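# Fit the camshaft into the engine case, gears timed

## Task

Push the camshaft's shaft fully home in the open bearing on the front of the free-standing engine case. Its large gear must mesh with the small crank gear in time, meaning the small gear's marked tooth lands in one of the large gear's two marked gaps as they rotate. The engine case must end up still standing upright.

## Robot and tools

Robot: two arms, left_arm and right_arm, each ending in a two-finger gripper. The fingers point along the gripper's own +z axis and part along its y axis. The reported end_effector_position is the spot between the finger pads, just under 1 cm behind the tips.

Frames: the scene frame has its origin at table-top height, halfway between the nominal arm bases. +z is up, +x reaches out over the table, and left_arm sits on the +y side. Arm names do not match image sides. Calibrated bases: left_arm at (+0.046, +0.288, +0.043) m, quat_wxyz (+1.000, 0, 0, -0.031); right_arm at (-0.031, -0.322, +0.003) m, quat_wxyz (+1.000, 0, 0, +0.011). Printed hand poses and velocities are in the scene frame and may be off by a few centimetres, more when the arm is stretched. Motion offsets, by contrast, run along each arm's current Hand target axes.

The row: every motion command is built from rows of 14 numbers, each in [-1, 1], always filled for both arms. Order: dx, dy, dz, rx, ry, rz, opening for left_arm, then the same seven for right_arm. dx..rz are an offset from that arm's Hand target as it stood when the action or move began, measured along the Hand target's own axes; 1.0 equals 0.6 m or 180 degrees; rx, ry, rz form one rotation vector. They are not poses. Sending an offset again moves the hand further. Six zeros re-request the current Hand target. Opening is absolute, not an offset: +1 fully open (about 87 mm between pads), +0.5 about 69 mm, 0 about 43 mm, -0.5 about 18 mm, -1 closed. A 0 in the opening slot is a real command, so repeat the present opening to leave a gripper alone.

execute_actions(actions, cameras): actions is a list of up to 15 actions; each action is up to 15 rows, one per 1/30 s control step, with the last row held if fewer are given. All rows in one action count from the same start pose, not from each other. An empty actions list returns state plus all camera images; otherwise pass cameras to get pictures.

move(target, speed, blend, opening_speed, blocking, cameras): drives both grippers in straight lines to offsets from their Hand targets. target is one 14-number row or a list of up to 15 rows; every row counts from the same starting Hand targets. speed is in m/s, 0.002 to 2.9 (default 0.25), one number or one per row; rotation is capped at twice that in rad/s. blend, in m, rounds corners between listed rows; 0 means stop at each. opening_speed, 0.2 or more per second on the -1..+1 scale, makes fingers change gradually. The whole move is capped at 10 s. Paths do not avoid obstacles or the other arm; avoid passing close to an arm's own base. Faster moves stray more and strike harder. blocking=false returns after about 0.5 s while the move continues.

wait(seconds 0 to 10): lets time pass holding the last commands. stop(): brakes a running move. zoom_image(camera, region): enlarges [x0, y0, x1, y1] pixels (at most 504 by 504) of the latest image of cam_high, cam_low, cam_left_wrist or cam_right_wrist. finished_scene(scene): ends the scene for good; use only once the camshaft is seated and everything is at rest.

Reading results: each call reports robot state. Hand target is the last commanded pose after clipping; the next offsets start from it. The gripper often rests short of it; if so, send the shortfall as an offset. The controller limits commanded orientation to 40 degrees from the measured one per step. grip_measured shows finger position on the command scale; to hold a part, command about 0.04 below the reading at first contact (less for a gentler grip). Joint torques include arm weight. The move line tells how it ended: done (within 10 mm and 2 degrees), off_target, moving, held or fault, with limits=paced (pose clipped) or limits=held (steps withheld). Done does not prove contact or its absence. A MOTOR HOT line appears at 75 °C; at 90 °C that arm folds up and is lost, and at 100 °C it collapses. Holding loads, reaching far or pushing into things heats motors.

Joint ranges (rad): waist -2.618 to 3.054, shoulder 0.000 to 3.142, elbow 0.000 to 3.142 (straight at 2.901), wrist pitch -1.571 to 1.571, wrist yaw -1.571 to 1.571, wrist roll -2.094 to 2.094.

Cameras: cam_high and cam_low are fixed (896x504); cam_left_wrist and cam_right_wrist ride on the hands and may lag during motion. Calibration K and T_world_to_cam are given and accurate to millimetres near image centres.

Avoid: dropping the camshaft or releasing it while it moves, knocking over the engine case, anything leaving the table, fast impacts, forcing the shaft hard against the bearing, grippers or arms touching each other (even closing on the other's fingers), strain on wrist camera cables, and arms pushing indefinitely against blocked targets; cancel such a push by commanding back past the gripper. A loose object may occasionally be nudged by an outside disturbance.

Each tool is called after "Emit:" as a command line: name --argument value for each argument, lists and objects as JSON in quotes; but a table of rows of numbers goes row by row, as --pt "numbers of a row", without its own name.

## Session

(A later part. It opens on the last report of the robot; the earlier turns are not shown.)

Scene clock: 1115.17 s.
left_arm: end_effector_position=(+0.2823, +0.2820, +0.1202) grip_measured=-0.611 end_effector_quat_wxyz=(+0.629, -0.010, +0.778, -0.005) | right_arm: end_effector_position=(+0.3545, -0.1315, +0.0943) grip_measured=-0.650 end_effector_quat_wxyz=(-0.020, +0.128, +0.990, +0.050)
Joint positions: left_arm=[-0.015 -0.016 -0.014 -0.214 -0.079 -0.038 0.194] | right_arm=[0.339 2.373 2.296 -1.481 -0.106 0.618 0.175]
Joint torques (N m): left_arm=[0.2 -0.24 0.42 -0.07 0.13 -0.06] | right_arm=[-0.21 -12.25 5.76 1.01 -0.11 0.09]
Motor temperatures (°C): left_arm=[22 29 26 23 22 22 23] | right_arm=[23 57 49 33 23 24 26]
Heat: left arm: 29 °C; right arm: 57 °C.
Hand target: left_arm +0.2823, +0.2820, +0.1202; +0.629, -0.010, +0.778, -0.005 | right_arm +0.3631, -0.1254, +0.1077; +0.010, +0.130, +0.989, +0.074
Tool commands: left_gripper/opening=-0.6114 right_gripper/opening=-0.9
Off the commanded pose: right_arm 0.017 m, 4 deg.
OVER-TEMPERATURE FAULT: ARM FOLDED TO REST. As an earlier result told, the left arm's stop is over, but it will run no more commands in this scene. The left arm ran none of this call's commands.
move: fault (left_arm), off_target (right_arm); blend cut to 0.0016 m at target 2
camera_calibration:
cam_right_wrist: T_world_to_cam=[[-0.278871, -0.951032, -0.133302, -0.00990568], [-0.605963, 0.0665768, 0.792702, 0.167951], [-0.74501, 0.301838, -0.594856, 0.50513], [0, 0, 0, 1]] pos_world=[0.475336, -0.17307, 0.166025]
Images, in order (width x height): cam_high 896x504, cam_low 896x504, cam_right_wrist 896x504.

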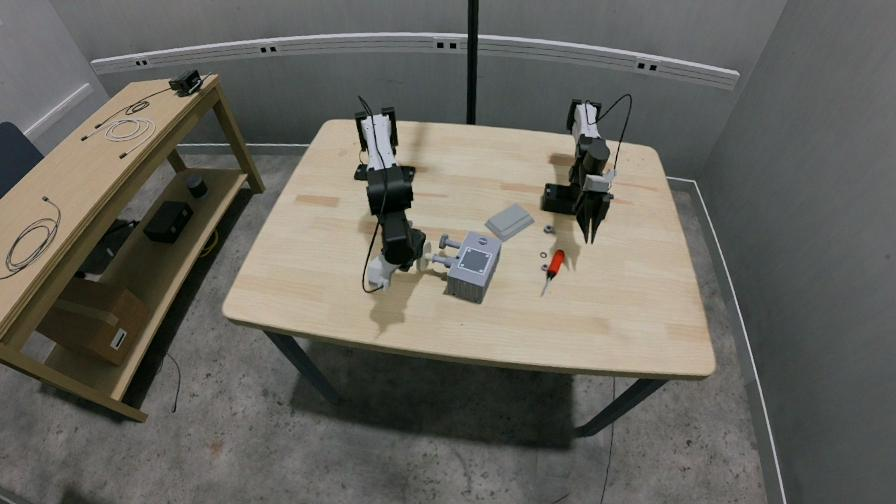

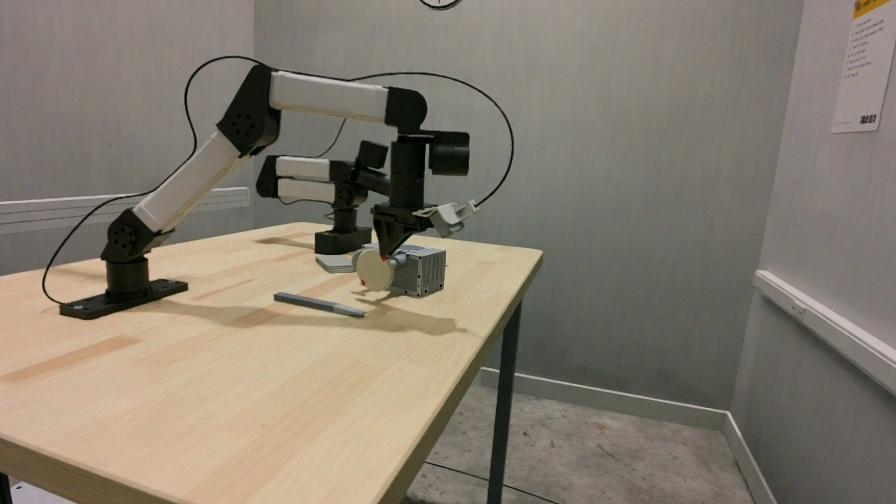

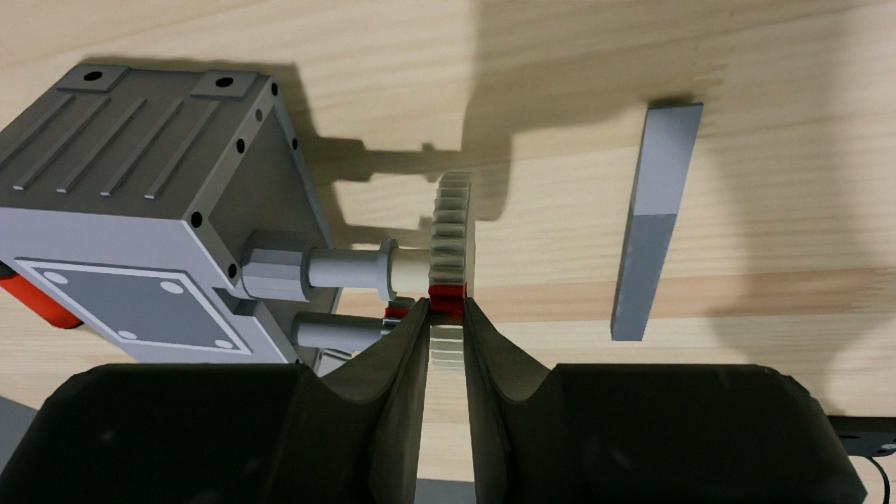

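Emit:
move --pt "0 0 0 0 0 0 -0.6 0 0.006 -0.012 0.015 0 0 -0.9" --pt "0 0 0 0 0 0 -0.6 -0.006 0.014 -0.012 0.015 0 0 -0.9" --pt "0 0 0 0 0 0 -0.6 0.006 0.018 -0.008 0.015 0 0 -0.9" --pt "0 0 0 0 0 0 -0.6 -0.003 0.02 -0.004 0.012 0 0 -0.9" --pt "0 0 0 0 0 0 -0.6 0 0.01 -0.006 0.015 0 0 -0.9" --speed 0.03 --blend 0.0015 --cameras '["cam_right_wrist","cam_low","cam_high"]'

Emit:
zoom_image --camera "cam_low" --region '[310, 220, 430, 300]'

Emit:
zoom_image --camera "cam_right_wrist" --region '[160, 160, 480, 340]'

Emit:
zoom_image --camera "cam_high" --region '[380, 210, 520, 310]'

Scene clock: 1140.53 s.
left_arm: end_effector_position=(+0.2823, +0.2820, +0.1202) grip_measured=-0.611 end_effector_quat_wxyz=(+0.629, -0.010, +0.778, -0.005) | right_arm: end_effector_position=(+0.3563, -0.1283, +0.1003) grip_measured=-0.650 end_effector_quat_wxyz=(-0.022, +0.128, +0.991, +0.027)
Joint positions: left_arm=[-0.015 -0.016 -0.014 -0.214 -0.079 -0.038 0.194] | right_arm=[0.359 2.451 2.462 -1.594 -0.068 0.635 0.175]
Joint torques (N m): left_arm=[0.18 -0.13 0.28 -0.09 0.13 -0.12] | right_arm=[0.14 -12.07 5.79 0.96 -0.08 0.13]
Motor temperatures (°C): left_arm=[22 28 26 23 22 22 23] | right_arm=[23 61 46 33 23 24 26]
Heat: left arm: 28 °C; right arm: 61 °C.
Hand target: left_arm +0.2823, +0.2820, +0.1202; +0.629, -0.010, +0.778, -0.005 | right_arm +0.3645, -0.1202, +0.1122; +0.007, +0.130, +0.990, +0.050
Tool commands: left_gripper/opening=-0.6114 right_gripper/opening=-0.9
Off the commanded pose: right_arm 0.017 m, 4 deg.
OVER-TEMPERATURE FAULT: ARM FOLDED TO REST. As an earlier result told, the left arm's stop is over, but it will run no more commands in this scene. The left arm ran none of this call's commands.
joint read past its limit (right arm) — joint 4 (wrist pitch), lower limit.
move: fault (left_arm), off_target (right_arm)
camera_calibration:
cam_right_wrist: T_world_to_cam=[[-0.277703, -0.956657, -0.0876856, -0.0112623], [-0.598597, 0.100926, 0.794667, 0.165679], [-0.751374, 0.27317, -0.600679, 0.508266], [0, 0, 0, 1]] pos_world=[0.477945, -0.166338, 0.172658]
Images, in order (width x height): cam_high 896x504, cam_low 896x504, cam_right_wrist 896x504.

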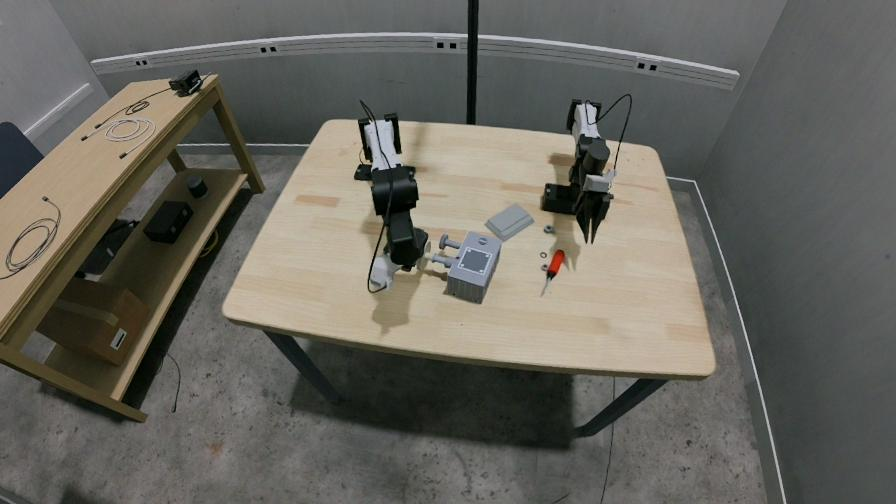

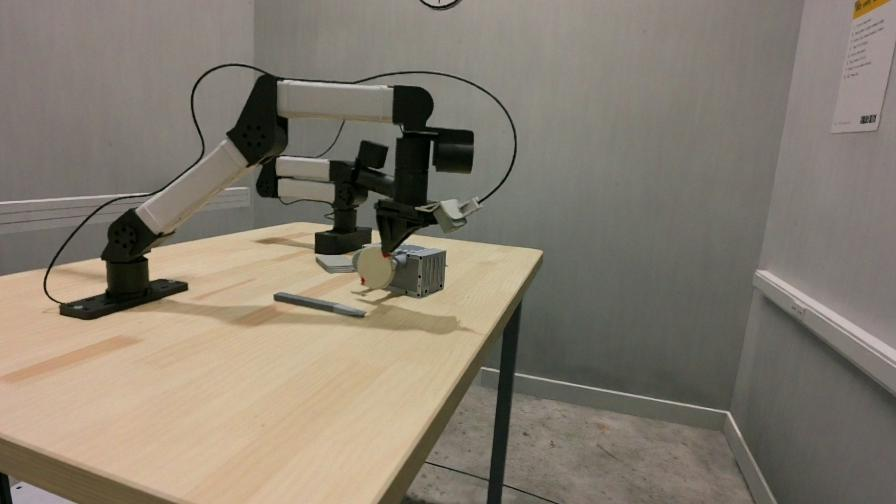

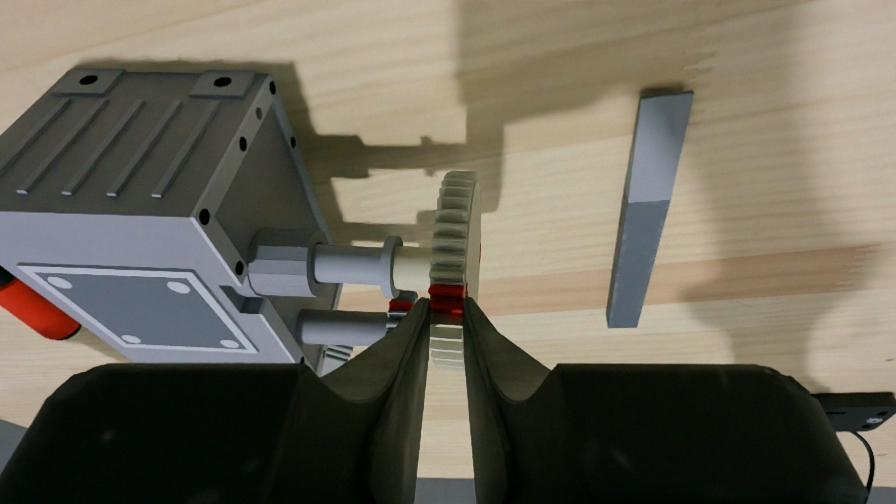

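Scaled by 4.200 from the camera's 896x504 image, which has a finer 1280x720 frame.

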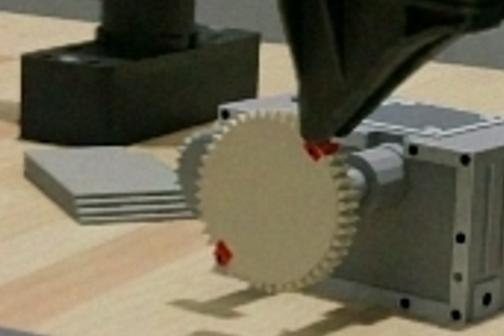

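Scaled by 1.575 from the camera's 896x504 image, which has a finer 1280x720 frame.

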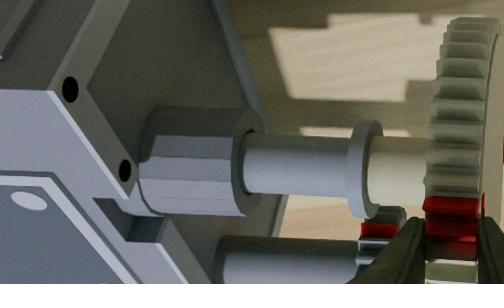

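Scaled by 3.600 from the camera's 896x504 image, which has a finer 1280x720 frame.

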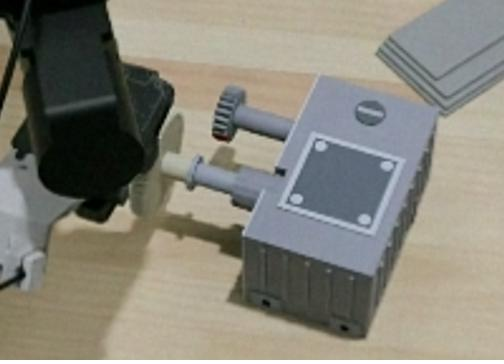

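Emit:
move --pt "0 0 0 0 0 0 -0.6 0.006 0.01 0 0.008 0 0.01 -0.9" --pt "0 0 0 0 0 0 -0.6 -0.01 0.014 0 -0.008 0 -0.01 -0.9" --pt "0 0 0 0 0 0 -0.6 0.01 0.016 0.006 0.006 0 0.01 -0.9" --pt "0 0 0 0 0 0 -0.6 -0.01 0.018 0.012 -0.01 0 -0.01 -0.9" --pt "0 0 0 0 0 0 -0.6 0.01 0.02 0.004 -0.006 0 0.01 -0.9" --pt "0 0 0 0 0 0 -0.6 0 0.01 0.0 0 0 0 -0.9" --speed 0.04 --blend 0.0015 --cameras '["cam_right_wrist","cam_low","cam_high"]'

Emit:
zoom_image --camera "cam_low" --region '[310, 220, 430, 300]'

Emit:
zoom_image --camera "cam_right_wrist" --region '[160, 160, 480, 340]'

Emit:
zoom_image --camera "cam_high" --region '[380, 210, 520, 310]'

Scene clock: 1168.00 s.
left_arm: end_effector_position=(+0.2823, +0.2820, +0.1202) grip_measured=-0.611 end_effector_quat_wxyz=(+0.629, -0.010, +0.778, -0.005) | right_arm: end_effector_position=(+0.3599, -0.1230, +0.0982) grip_measured=-0.651 end_effector_quat_wxyz=(-0.013, +0.135, +0.990, +0.029)
Joint positions: left_arm=[-0.015 -0.016 -0.014 -0.214 -0.079 -0.038 0.194] | right_arm=[0.367 2.453 2.461 -1.572 -0.064 0.659 0.174]
Joint torques (N m): left_arm=[0.18 -0.21 0.28 -0.09 0.17 -0.08] | right_arm=[0.35 -10.39 10.51 0.52 -0.11 0]
Motor temperatures (°C): left_arm=[22 28 26 23 22 22 23] | right_arm=[23 63 46 32 23 24 26]
Heat: left arm: 28 °C; right arm: 63 °C.
Hand target: left_arm +0.2823, +0.2820, +0.1202; +0.629, -0.010, +0.778, -0.005 | right_arm +0.3660, -0.1143, +0.1129; +0.007, +0.130, +0.990, +0.050
Tool commands: left_gripper/opening=-0.611401 right_gripper/opening=-0.9
Off the commanded pose: right_arm 0.018 m, 3 deg.
OVER-TEMPERATURE FAULT: ARM FOLDED TO REST. As an earlier result told, the left arm's stop is over, but it will run no more commands in this scene. The left arm ran none of this call's commands.
move: fault (left_arm), off_target (right_arm)
camera_calibration:
cam_right_wrist: T_world_to_cam=[[-0.290639, -0.952121, -0.0948383, 0.000588115], [-0.610215, 0.108096, 0.784827, 0.175081], [-0.736999, 0.285973, -0.612415, 0.505857], [0, 0, 0, 1]] pos_world=[0.479824, -0.163027, 0.172442]
Images, in order (width x height): cam_high 896x504, cam_low 896x504, cam_right_wrist 896x504.

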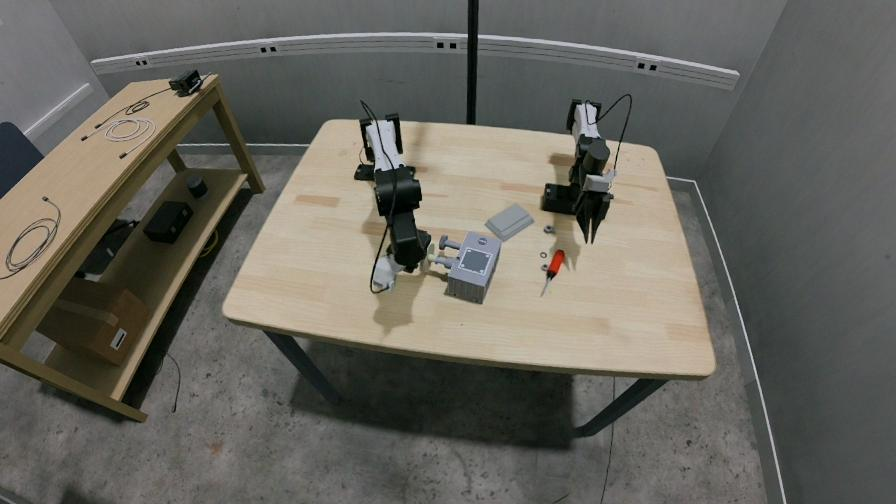

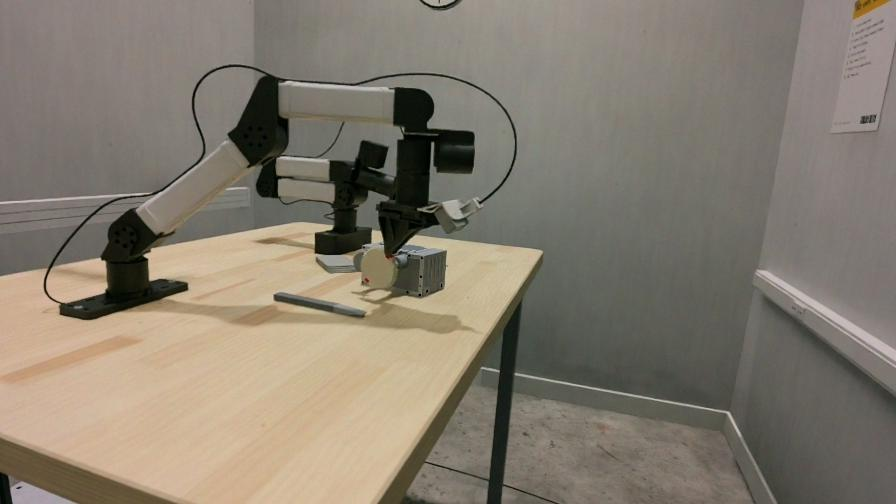

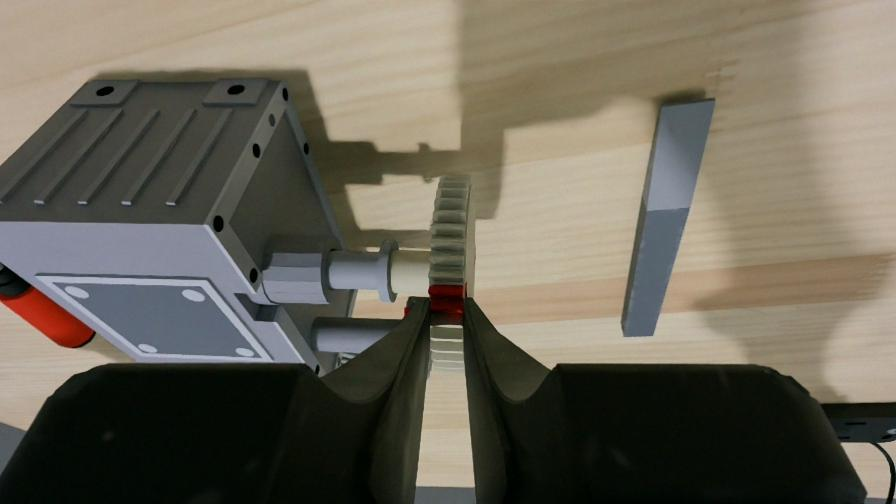

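Scaled by 4.200 from the camera's 896x504 image, which has a finer 1280x720 frame.

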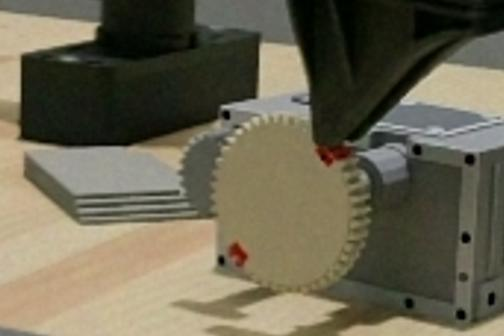

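Scaled by 1.575 from the camera's 896x504 image, which has a finer 1280x720 frame.

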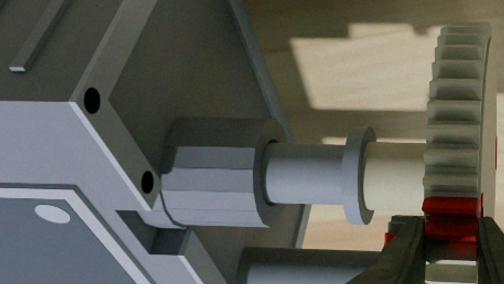

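Scaled by 3.600 from the camera's 896x504 image, which has a finer 1280x720 frame.

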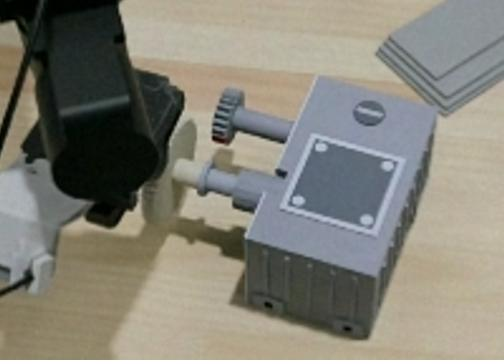

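Emit:
move --pt "0 0 0 0 0 0 -0.6 0 -0.015 0 0 0 0 -0.9" --pt "0 0 0 0 0 0 -0.6 0 -0.015 0 0 0 0 -0.4" --pt "0 0 0 0 0 0 -0.6 0.021 -0.015 -0.014 0 -0.128 0 -0.4" --speed 0.05 --opening_speed 0.6 --cameras '["cam_right_wrist","cam_low","cam_high"]'

Emit:
zoom_image --camera "cam_low" --region '[310, 220, 430, 300]'

Emit:
zoom_image --camera "cam_right_wrist" --region '[200, 160, 704, 340]'

Scene clock: 1202.43 s.
left_arm: end_effector_position=(+0.2823, +0.2820, +0.1202) grip_measured=-0.611 end_effector_quat_wxyz=(+0.629, -0.010, +0.778, -0.005) | right_arm: end_effector_position=(+0.3456, -0.1240, +0.1055) grip_measured=-0.400 end_effector_quat_wxyz=(+0.176, +0.132, +0.975, +0.011)
Joint positions: left_arm=[-0.015 -0.016 -0.014 -0.214 -0.079 -0.038 0.194] | right_arm=[0.477 1.992 1.742 -1.02 0.189 0.739 0.3]
Joint torques (N m): left_arm=[0.14 -0.2 0.12 -0.1 0.13 -0.08] | right_arm=[0.31 -10.37 6.5 1.46 0.37 0.12]
Motor temperatures (°C): left_arm=[22 28 25 23 22 22 22] | right_arm=[23 56 49 32 23 24 25]
Heat: left arm: 28 °C; right arm: 56 °C.
Hand target: left_arm +0.2823, +0.2820, +0.1202; +0.629, -0.010, +0.778, -0.005 | right_arm +0.3513, -0.1207, +0.1201; +0.204, +0.137, +0.969, +0.023
Tool commands: left_gripper/opening=-0.6114 right_gripper/opening=-0.4
Off the commanded pose: right_arm 0.016 m, 4 deg.
OVER-TEMPERATURE FAULT: ARM FOLDED TO REST. As an earlier result told, the left arm's stop is over, but it will run no more commands in this scene. The left arm ran none of this call's commands.
move: fault (left_arm), off_target (right_arm); target 2's new opening was sent with right_arm's hand 0.017 m and 3 deg from that target
camera_calibration:
cam_right_wrist: T_world_to_cam=[[-0.261123, -0.958609, -0.113502, -0.0128651], [-0.849966, 0.172592, 0.497765, 0.281751], [-0.457573, 0.226451, -0.859853, 0.42219], [0, 0, 0, 1]] pos_world=[0.429302, -0.156566, 0.221315]
Images, in order (width x height): cam_high 896x504, cam_low 896x504, cam_right_wrist 896x504.

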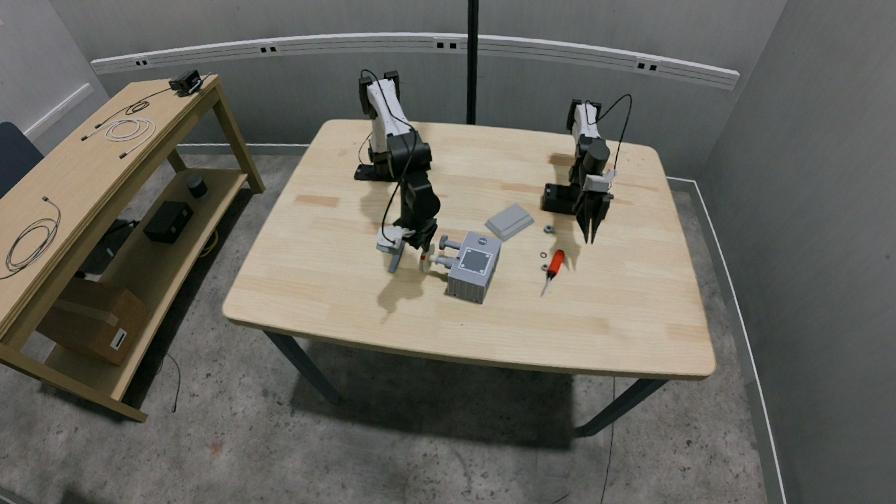

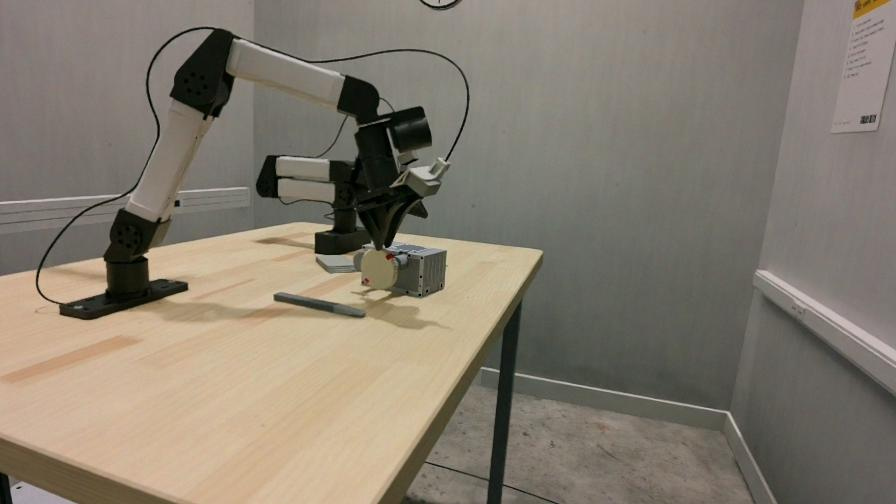

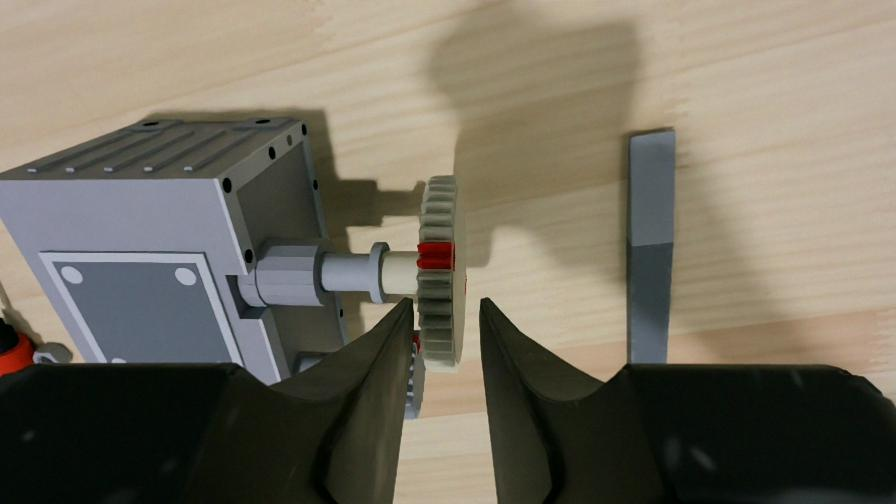

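Scaled by 4.200 from the camera's 896x504 image, which has a finer 1280x720 frame.

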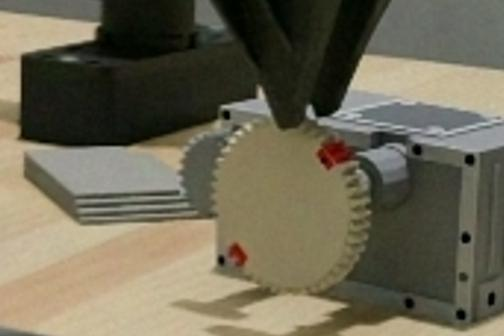

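Scaled by 1.000.

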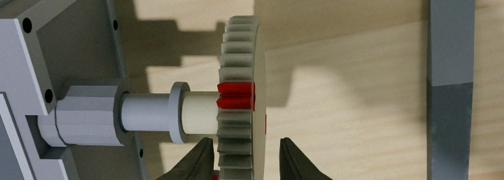

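Emit:
move --target '[0,0,0,0,0,0,-0.6,0.018,-0.006,0.04,0,0,0,-0.4]' --speed 0.05 --cameras '["cam_right_wrist","cam_low"]'

Emit:
zoom_image --camera "cam_low" --region '[310, 220, 430, 300]'

Scene clock: 1217.23 s.
left_arm: end_effector_position=(+0.2823, +0.2820, +0.1202) grip_measured=-0.611 end_effector_quat_wxyz=(+0.629, -0.010, +0.778, -0.005) | right_arm: end_effector_position=(+0.3440, -0.1244, +0.0801) grip_measured=-0.400 end_effector_quat_wxyz=(+0.177, +0.133, +0.975, +0.011)
Joint positions: left_arm=[-0.015 -0.016 -0.014 -0.214 -0.079 -0.038 0.194] | right_arm=[0.477 1.988 1.636 -0.914 0.19 0.741 0.3]
Joint torques (N m): left_arm=[0.24 -0.27 0.21 -0.04 0.13 -0.09] | right_arm=[0.2 -10.14 6.52 1.46 0.36 0.08]
Motor temperatures (°C): left_arm=[22 27 25 23 22 22 22] | right_arm=[23 57 48 32 23 24 25]
Heat: left arm: 27 °C; right arm: 57 °C.
Hand target: left_arm +0.2823, +0.2820, +0.1202; +0.629, -0.010, +0.778, -0.005 | right_arm +0.3505, -0.1214, +0.0937; +0.204, +0.137, +0.969, +0.023
Tool commands: left_gripper/opening=-0.6114 right_gripper/opening=-0.4
Off the commanded pose: right_arm 0.015 m, 3 deg.
OVER-TEMPERATURE FAULT: ARM FOLDED TO REST. As an earlier result told, the left arm's stop is over, but it will run no more commands in this scene. The left arm ran none of this call's commands.
move: fault (left_arm), off_target (right_arm)
camera_calibration:
cam_right_wrist: T_world_to_cam=[[-0.261902, -0.9581, -0.11598, -0.0161011], [-0.851193, 0.172681, 0.495633, 0.293824], [-0.454838, 0.228529, -0.860754, 0.399077], [0, 0, 0, 1]] pos_world=[0.4274, -0.157365, 0.196011]
Images, in order (width x height): cam_low 896x504, cam_right_wrist 896x504.

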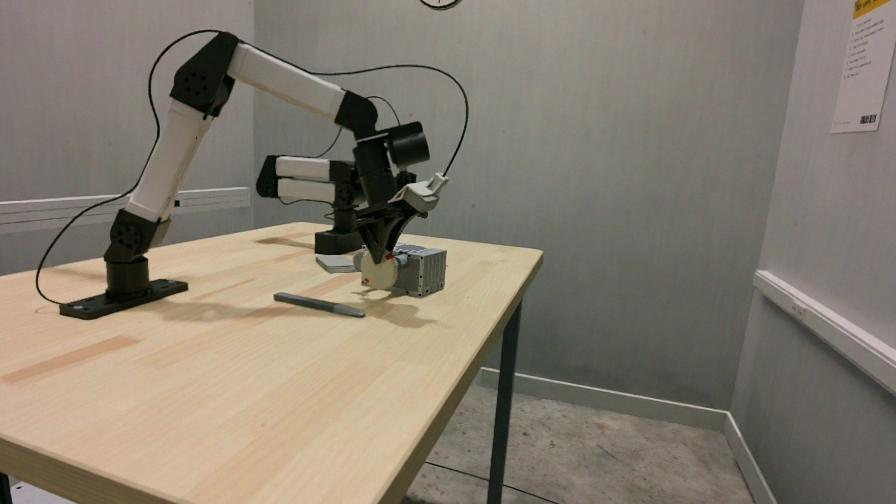

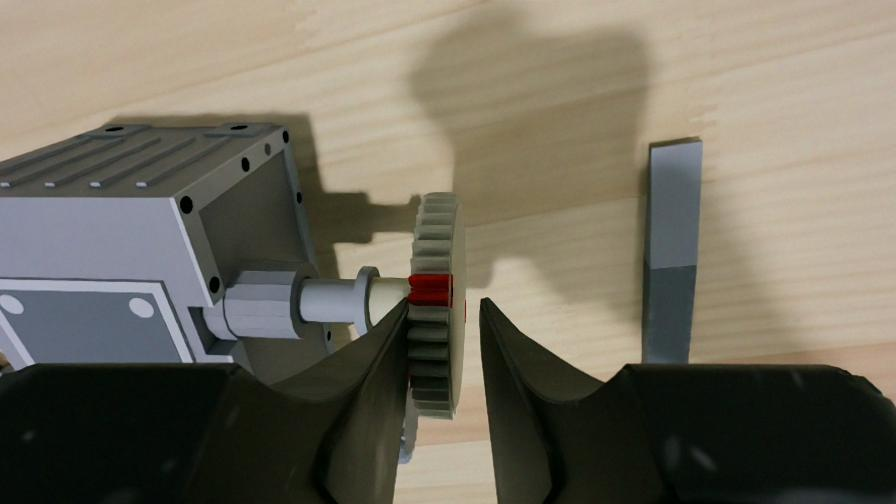

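Scaled by 4.200 from the camera's 896x504 image, which has a finer 1280x720 frame.

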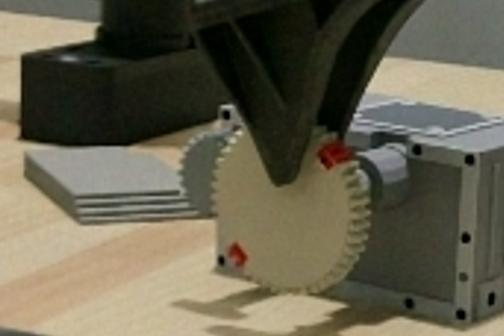

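Emit:
move --target '[0,0,0,0,0,0,-0.6,0,0.006,-0.028,0,0,0,-0.4]' --speed 0.05 --cameras '["cam_right_wrist","cam_low"]'

Emit:
zoom_image --camera "cam_low" --region '[310, 220, 430, 300]'

Scene clock: 1225.43 s.
left_arm: end_effector_position=(+0.2823, +0.2820, +0.1202) grip_measured=-0.611 end_effector_quat_wxyz=(+0.629, -0.010, +0.778, -0.005) | right_arm: end_effector_position=(+0.3387, -0.1212, +0.0860) grip_measured=-0.400 end_effector_quat_wxyz=(+0.179, +0.132, +0.975, +0.012)
Joint positions: left_arm=[-0.015 -0.016 -0.014 -0.214 -0.079 -0.038 0.194] | right_arm=[0.492 1.972 1.636 -0.93 0.195 0.752 0.3]
Joint torques (N m): left_arm=[0.25 -0.18 0.32 -0.06 0.16 -0.1] | right_arm=[0.28 -10.18 9.98 1.01 0.35 0.11]
Motor temperatures (°C): left_arm=[22 27 25 23 22 22 22] | right_arm=[23 56 47 33 23 24 25]
Heat: left arm: 27 °C; right arm: 56 °C.
Hand target: left_arm +0.2823, +0.2820, +0.1202; +0.629, -0.010, +0.778, -0.005 | right_arm +0.3447, -0.1177, +0.1094; +0.204, +0.137, +0.969, +0.023
Tool commands: left_gripper/opening=-0.611401 right_gripper/opening=-0.4
Off the commanded pose: right_arm 0.024 m, 3 deg.
OVER-TEMPERATURE FAULT: ARM FOLDED TO REST. As an earlier result told, the left arm's stop is over, but it will run no more commands in this scene. The left arm ran none of this call's commands.
move: fault (left_arm), off_target (right_arm)
camera_calibration:
cam_right_wrist: T_world_to_cam=[[-0.259704, -0.958593, -0.116847, -0.0144217], [-0.852981, 0.17098, 0.493141, 0.286396], [-0.452743, 0.227739, -0.862066, 0.400348], [0, 0, 0, 1]] pos_world=[0.4218, -0.153967, 0.202208]
Images, in order (width x height): cam_low 896x504, cam_right_wrist 896x504.

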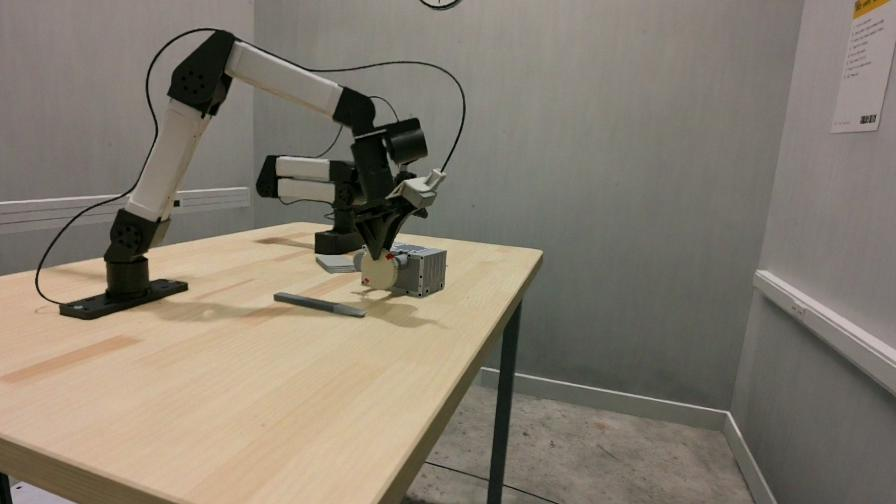

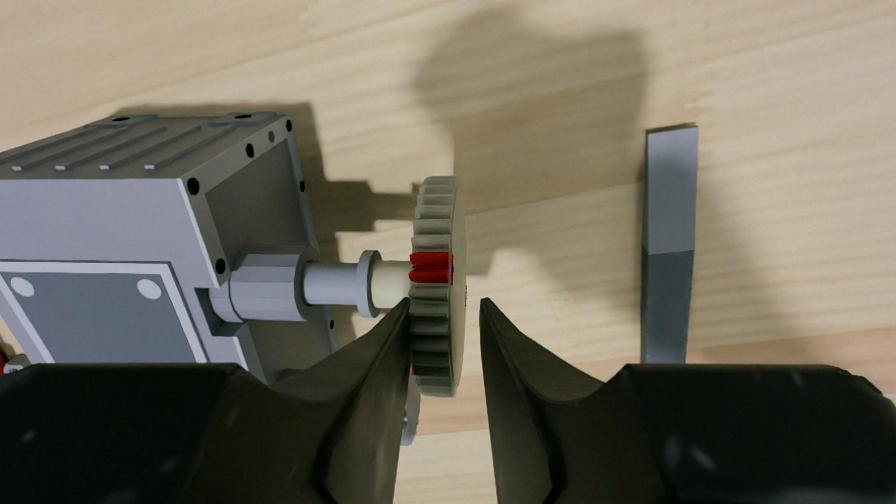

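Scaled by 4.200 from the camera's 896x504 image, which has a finer 1280x720 frame.

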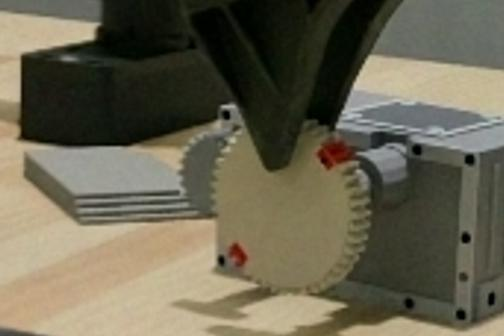

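Emit:
move --pt "0 0 0 0 0 0 -0.6 0 0.006 0 0 0 0 -0.4" --pt "0 0 0 0 0 0 -0.6 0 0.006 0 0 0 0 -0.9" --pt "0 0 0 0 0 0 -0.6 -0.014 0.006 0.002 0 0.117 0 -0.9" --speed 0.05 --opening_speed 0.5 --cameras '["cam_right_wrist","cam_low"]'

Emit:
zoom_image --camera "cam_low" --region '[310, 220, 430, 300]'

Scene clock: 1244.73 s.
left_arm: end_effector_position=(+0.2823, +0.2820, +0.1202) grip_measured=-0.611 end_effector_quat_wxyz=(+0.629, -0.010, +0.778, -0.005) | right_arm: end_effector_position=(+0.3492, -0.1211, +0.0900) grip_measured=-0.616 end_effector_quat_wxyz=(+0.015, +0.128, +0.991, +0.021)
Joint positions: left_arm=[-0.015 -0.016 -0.014 -0.214 -0.079 -0.038 0.194] | right_arm=[0.397 2.317 2.197 -1.403 -0.021 0.675 0.192]
Joint torques (N m): left_arm=[0.23 -0.31 0.23 -0.07 0.13 -0.07] | right_arm=[-0.92 -10.66 11.4 0.31 -0.3 0.01]
Heat: left arm: 27 °C; right arm: 54 °C.
Hand target: left_arm +0.2823, +0.2820, +0.1202; +0.629, -0.010, +0.778, -0.005 | right_arm +0.3536, -0.1166, +0.1120; +0.024, +0.131, +0.990, +0.048
Tool commands: left_gripper/opening=-0.611401 right_gripper/opening=-0.9
Off the commanded pose: right_arm 0.023 m, 3 deg.
OVER-TEMPERATURE FAULT: ARM FOLDED TO REST. As an earlier result told, the left arm's stop is over, but it will run no more commands in this scene. The left arm ran none of this call's commands.
move: fault (left_arm), off_target (right_arm); target 2's new opening was sent with right_arm's hand 0.020 m and 3 deg from that target
camera_calibration:
cam_right_wrist: T_world_to_cam=[[-0.273761, -0.957831, -0.0872601, -0.00888995], [-0.652461, 0.118289, 0.748534, 0.193952], [-0.706647, 0.261853, -0.65733, 0.482957], [0, 0, 0, 1]] pos_world=[0.465392, -0.157921, 0.171507]
Images, in order (width x height): cam_low 896x504, cam_right_wrist 896x504.

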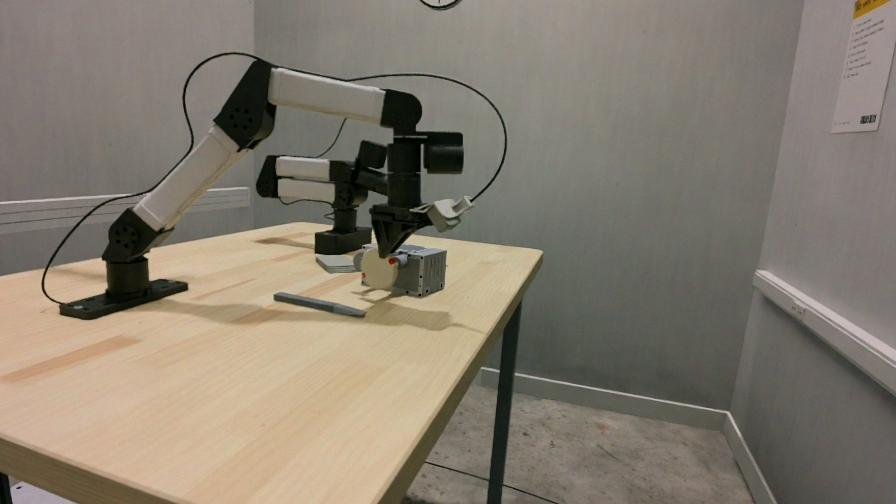

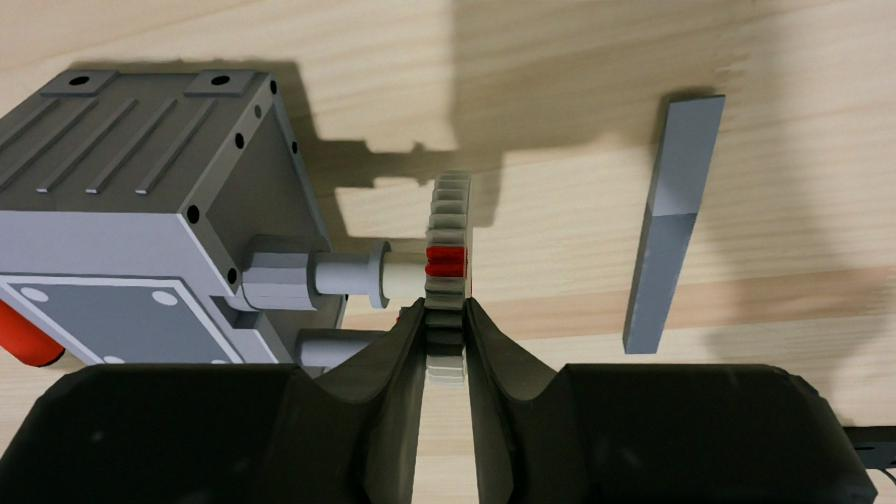

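Scaled by 4.200 from the camera's 896x504 image, which has a finer 1280x720 frame.

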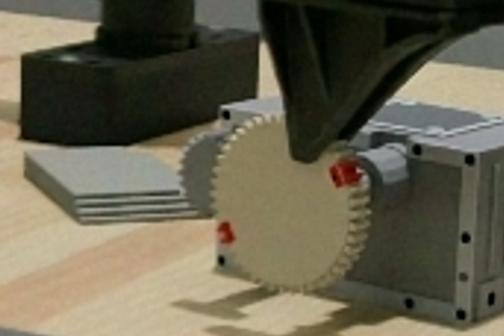

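Emit:
move --pt "0 0 0 0 0 0 -0.6 0 0 0 0 0 0 -0.4" --pt "0 0 0 0 0 0 -0.6 0.0175 0 -0.003 0 -0.144 0 -0.4" --speed 0.05 --opening_speed 0.6 --cameras '["cam_right_wrist","cam_low"]'

Emit:
zoom_image --camera "cam_low" --region '[310, 220, 430, 300]'

Scene clock: 1260.50 s.
left_arm: end_effector_position=(+0.2823, +0.2820, +0.1202) grip_measured=-0.611 end_effector_quat_wxyz=(+0.629, -0.010, +0.778, -0.005) | right_arm: end_effector_position=(+0.3375, -0.1176, +0.0989) grip_measured=-0.400 end_effector_quat_wxyz=(+0.218, +0.132, +0.967, +0.003)
Joint positions: left_arm=[-0.015 -0.016 -0.014 -0.214 -0.079 -0.038 0.194] | right_arm=[0.53 1.921 1.603 -0.899 0.268 0.774 0.3]
Joint torques (N m): left_arm=[0.1 -0.29 0.13 -0.07 0.14 -0.08] | right_arm=[0.32 -9.87 6.57 1.57 0.39 0.11]
Motor temperatures (°C): left_arm=[22 27 25 23 22 22 22] | right_arm=[23 55 50 31 23 24 25]
Heat: left arm: 27 °C; right arm: 55 °C.
Hand target: left_arm +0.2823, +0.2820, +0.1202; +0.629, -0.010, +0.778, -0.005 | right_arm +0.3432, -0.1140, +0.1133; +0.245, +0.138, +0.959, +0.017
Tool commands: left_gripper/opening=-0.6114 right_gripper/opening=-0.4
Off the commanded pose: right_arm 0.016 m, 4 deg.
OVER-TEMPERATURE FAULT: ARM FOLDED TO REST. As an earlier result told, the left arm's stop is over, but it will run no more commands in this scene. The left arm ran none of this call's commands.
move: fault (left_arm), off_target (right_arm)
camera_calibration:
cam_right_wrist: T_world_to_cam=[[-0.256135, -0.960228, -0.111158, -0.011809], [-0.88749, 0.188029, 0.420723, 0.299167], [-0.383089, 0.206413, -0.900354, 0.387861], [0, 0, 0, 1]] pos_world=[0.411068, -0.147651, 0.222033]
Images, in order (width x height): cam_low 896x504, cam_right_wrist 896x504.

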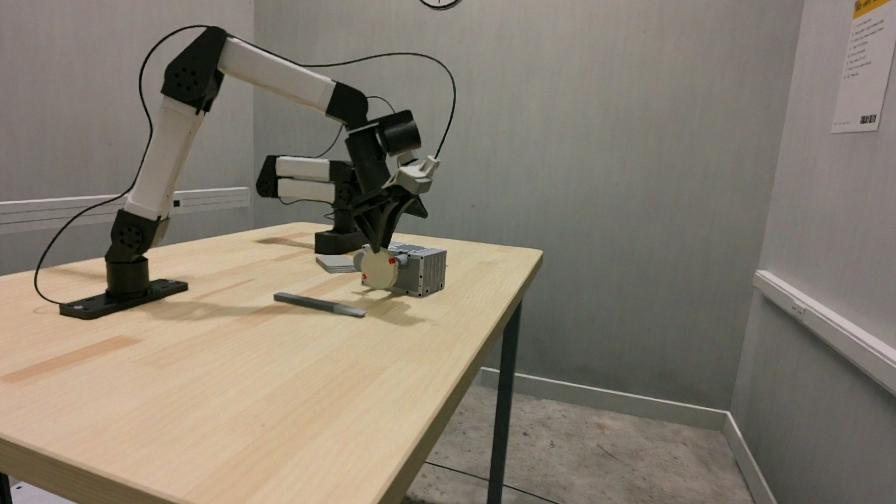

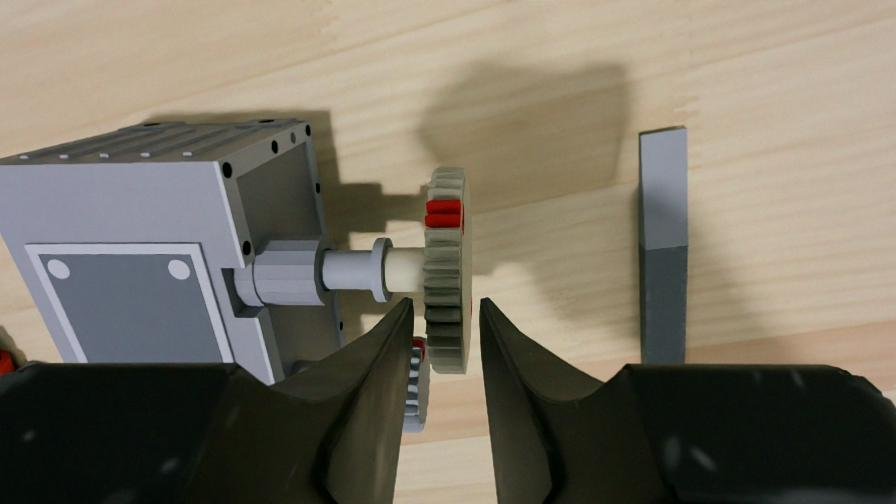

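Scaled by 4.200 from the camera's 896x504 image, which has a finer 1280x720 frame.

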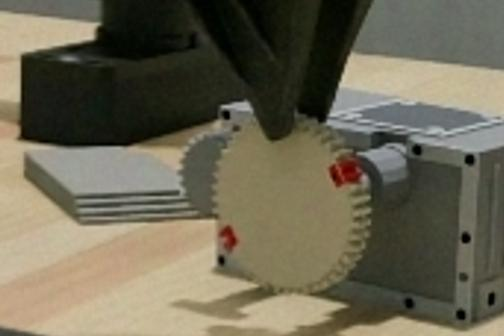

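Emit:
move --pt "0 0 0 0 0 0 -0.6 0.006 0 0.018 0 0 0 -0.4" --speed 0.05 --cameras '["cam_low"]'

Emit:
zoom_image --camera "cam_low" --region '[310, 220, 430, 300]'

Scene clock: 1269.27 s.
left_arm: end_effector_position=(+0.2823, +0.2820, +0.1202) grip_measured=-0.611 end_effector_quat_wxyz=(+0.629, -0.010, +0.778, -0.005) | right_arm: end_effector_position=(+0.3394, -0.1165, +0.0922) grip_measured=-0.400 end_effector_quat_wxyz=(+0.223, +0.133, +0.966, +0.007)
Joint positions: left_arm=[-0.015 -0.016 -0.014 -0.214 -0.079 -0.038 0.194] | right_arm=[0.53 1.921 1.573 -0.858 0.268 0.774 0.3]
Joint torques (N m): left_arm=[0.06 -0.13 0.17 -0.08 0.14 -0.09] | right_arm=[0.18 -8.96 6.58 1.59 0.4 0.09]
Heat: left arm: 27 °C; right arm: 54 °C.
Hand target: left_arm +0.2823, +0.2820, +0.1202; +0.629, -0.010, +0.778, -0.005 | right_arm +0.3454, -0.1134, +0.1022; +0.245, +0.138, +0.959, +0.018
Tool commands: left_gripper/opening=-0.6114 right_gripper/opening=-0.4
Off the commanded pose: right_arm 0.012 m, 3 deg.
OVER-TEMPERATURE FAULT: ARM FOLDED TO REST. As an earlier result told, the left arm's stop is over, but it will run no more commands in this scene. The left arm ran none of this call's commands.
move: fault (left_arm), off_target (right_arm)
Images, in order (width x height): cam_low 896x504.

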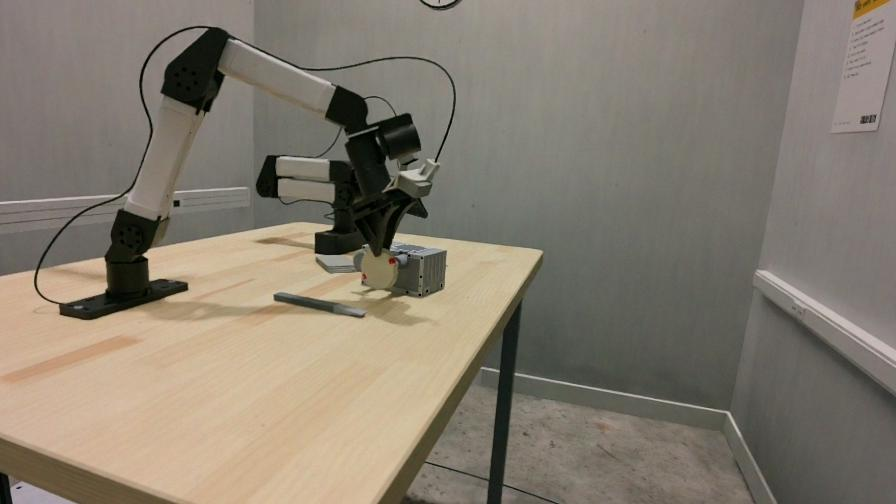

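Scaled by 4.200 from the camera's 896x504 image, which has a finer 1280x720 frame.

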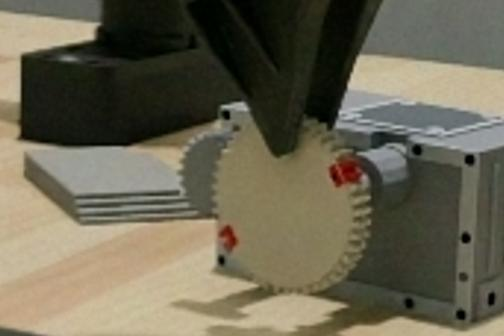

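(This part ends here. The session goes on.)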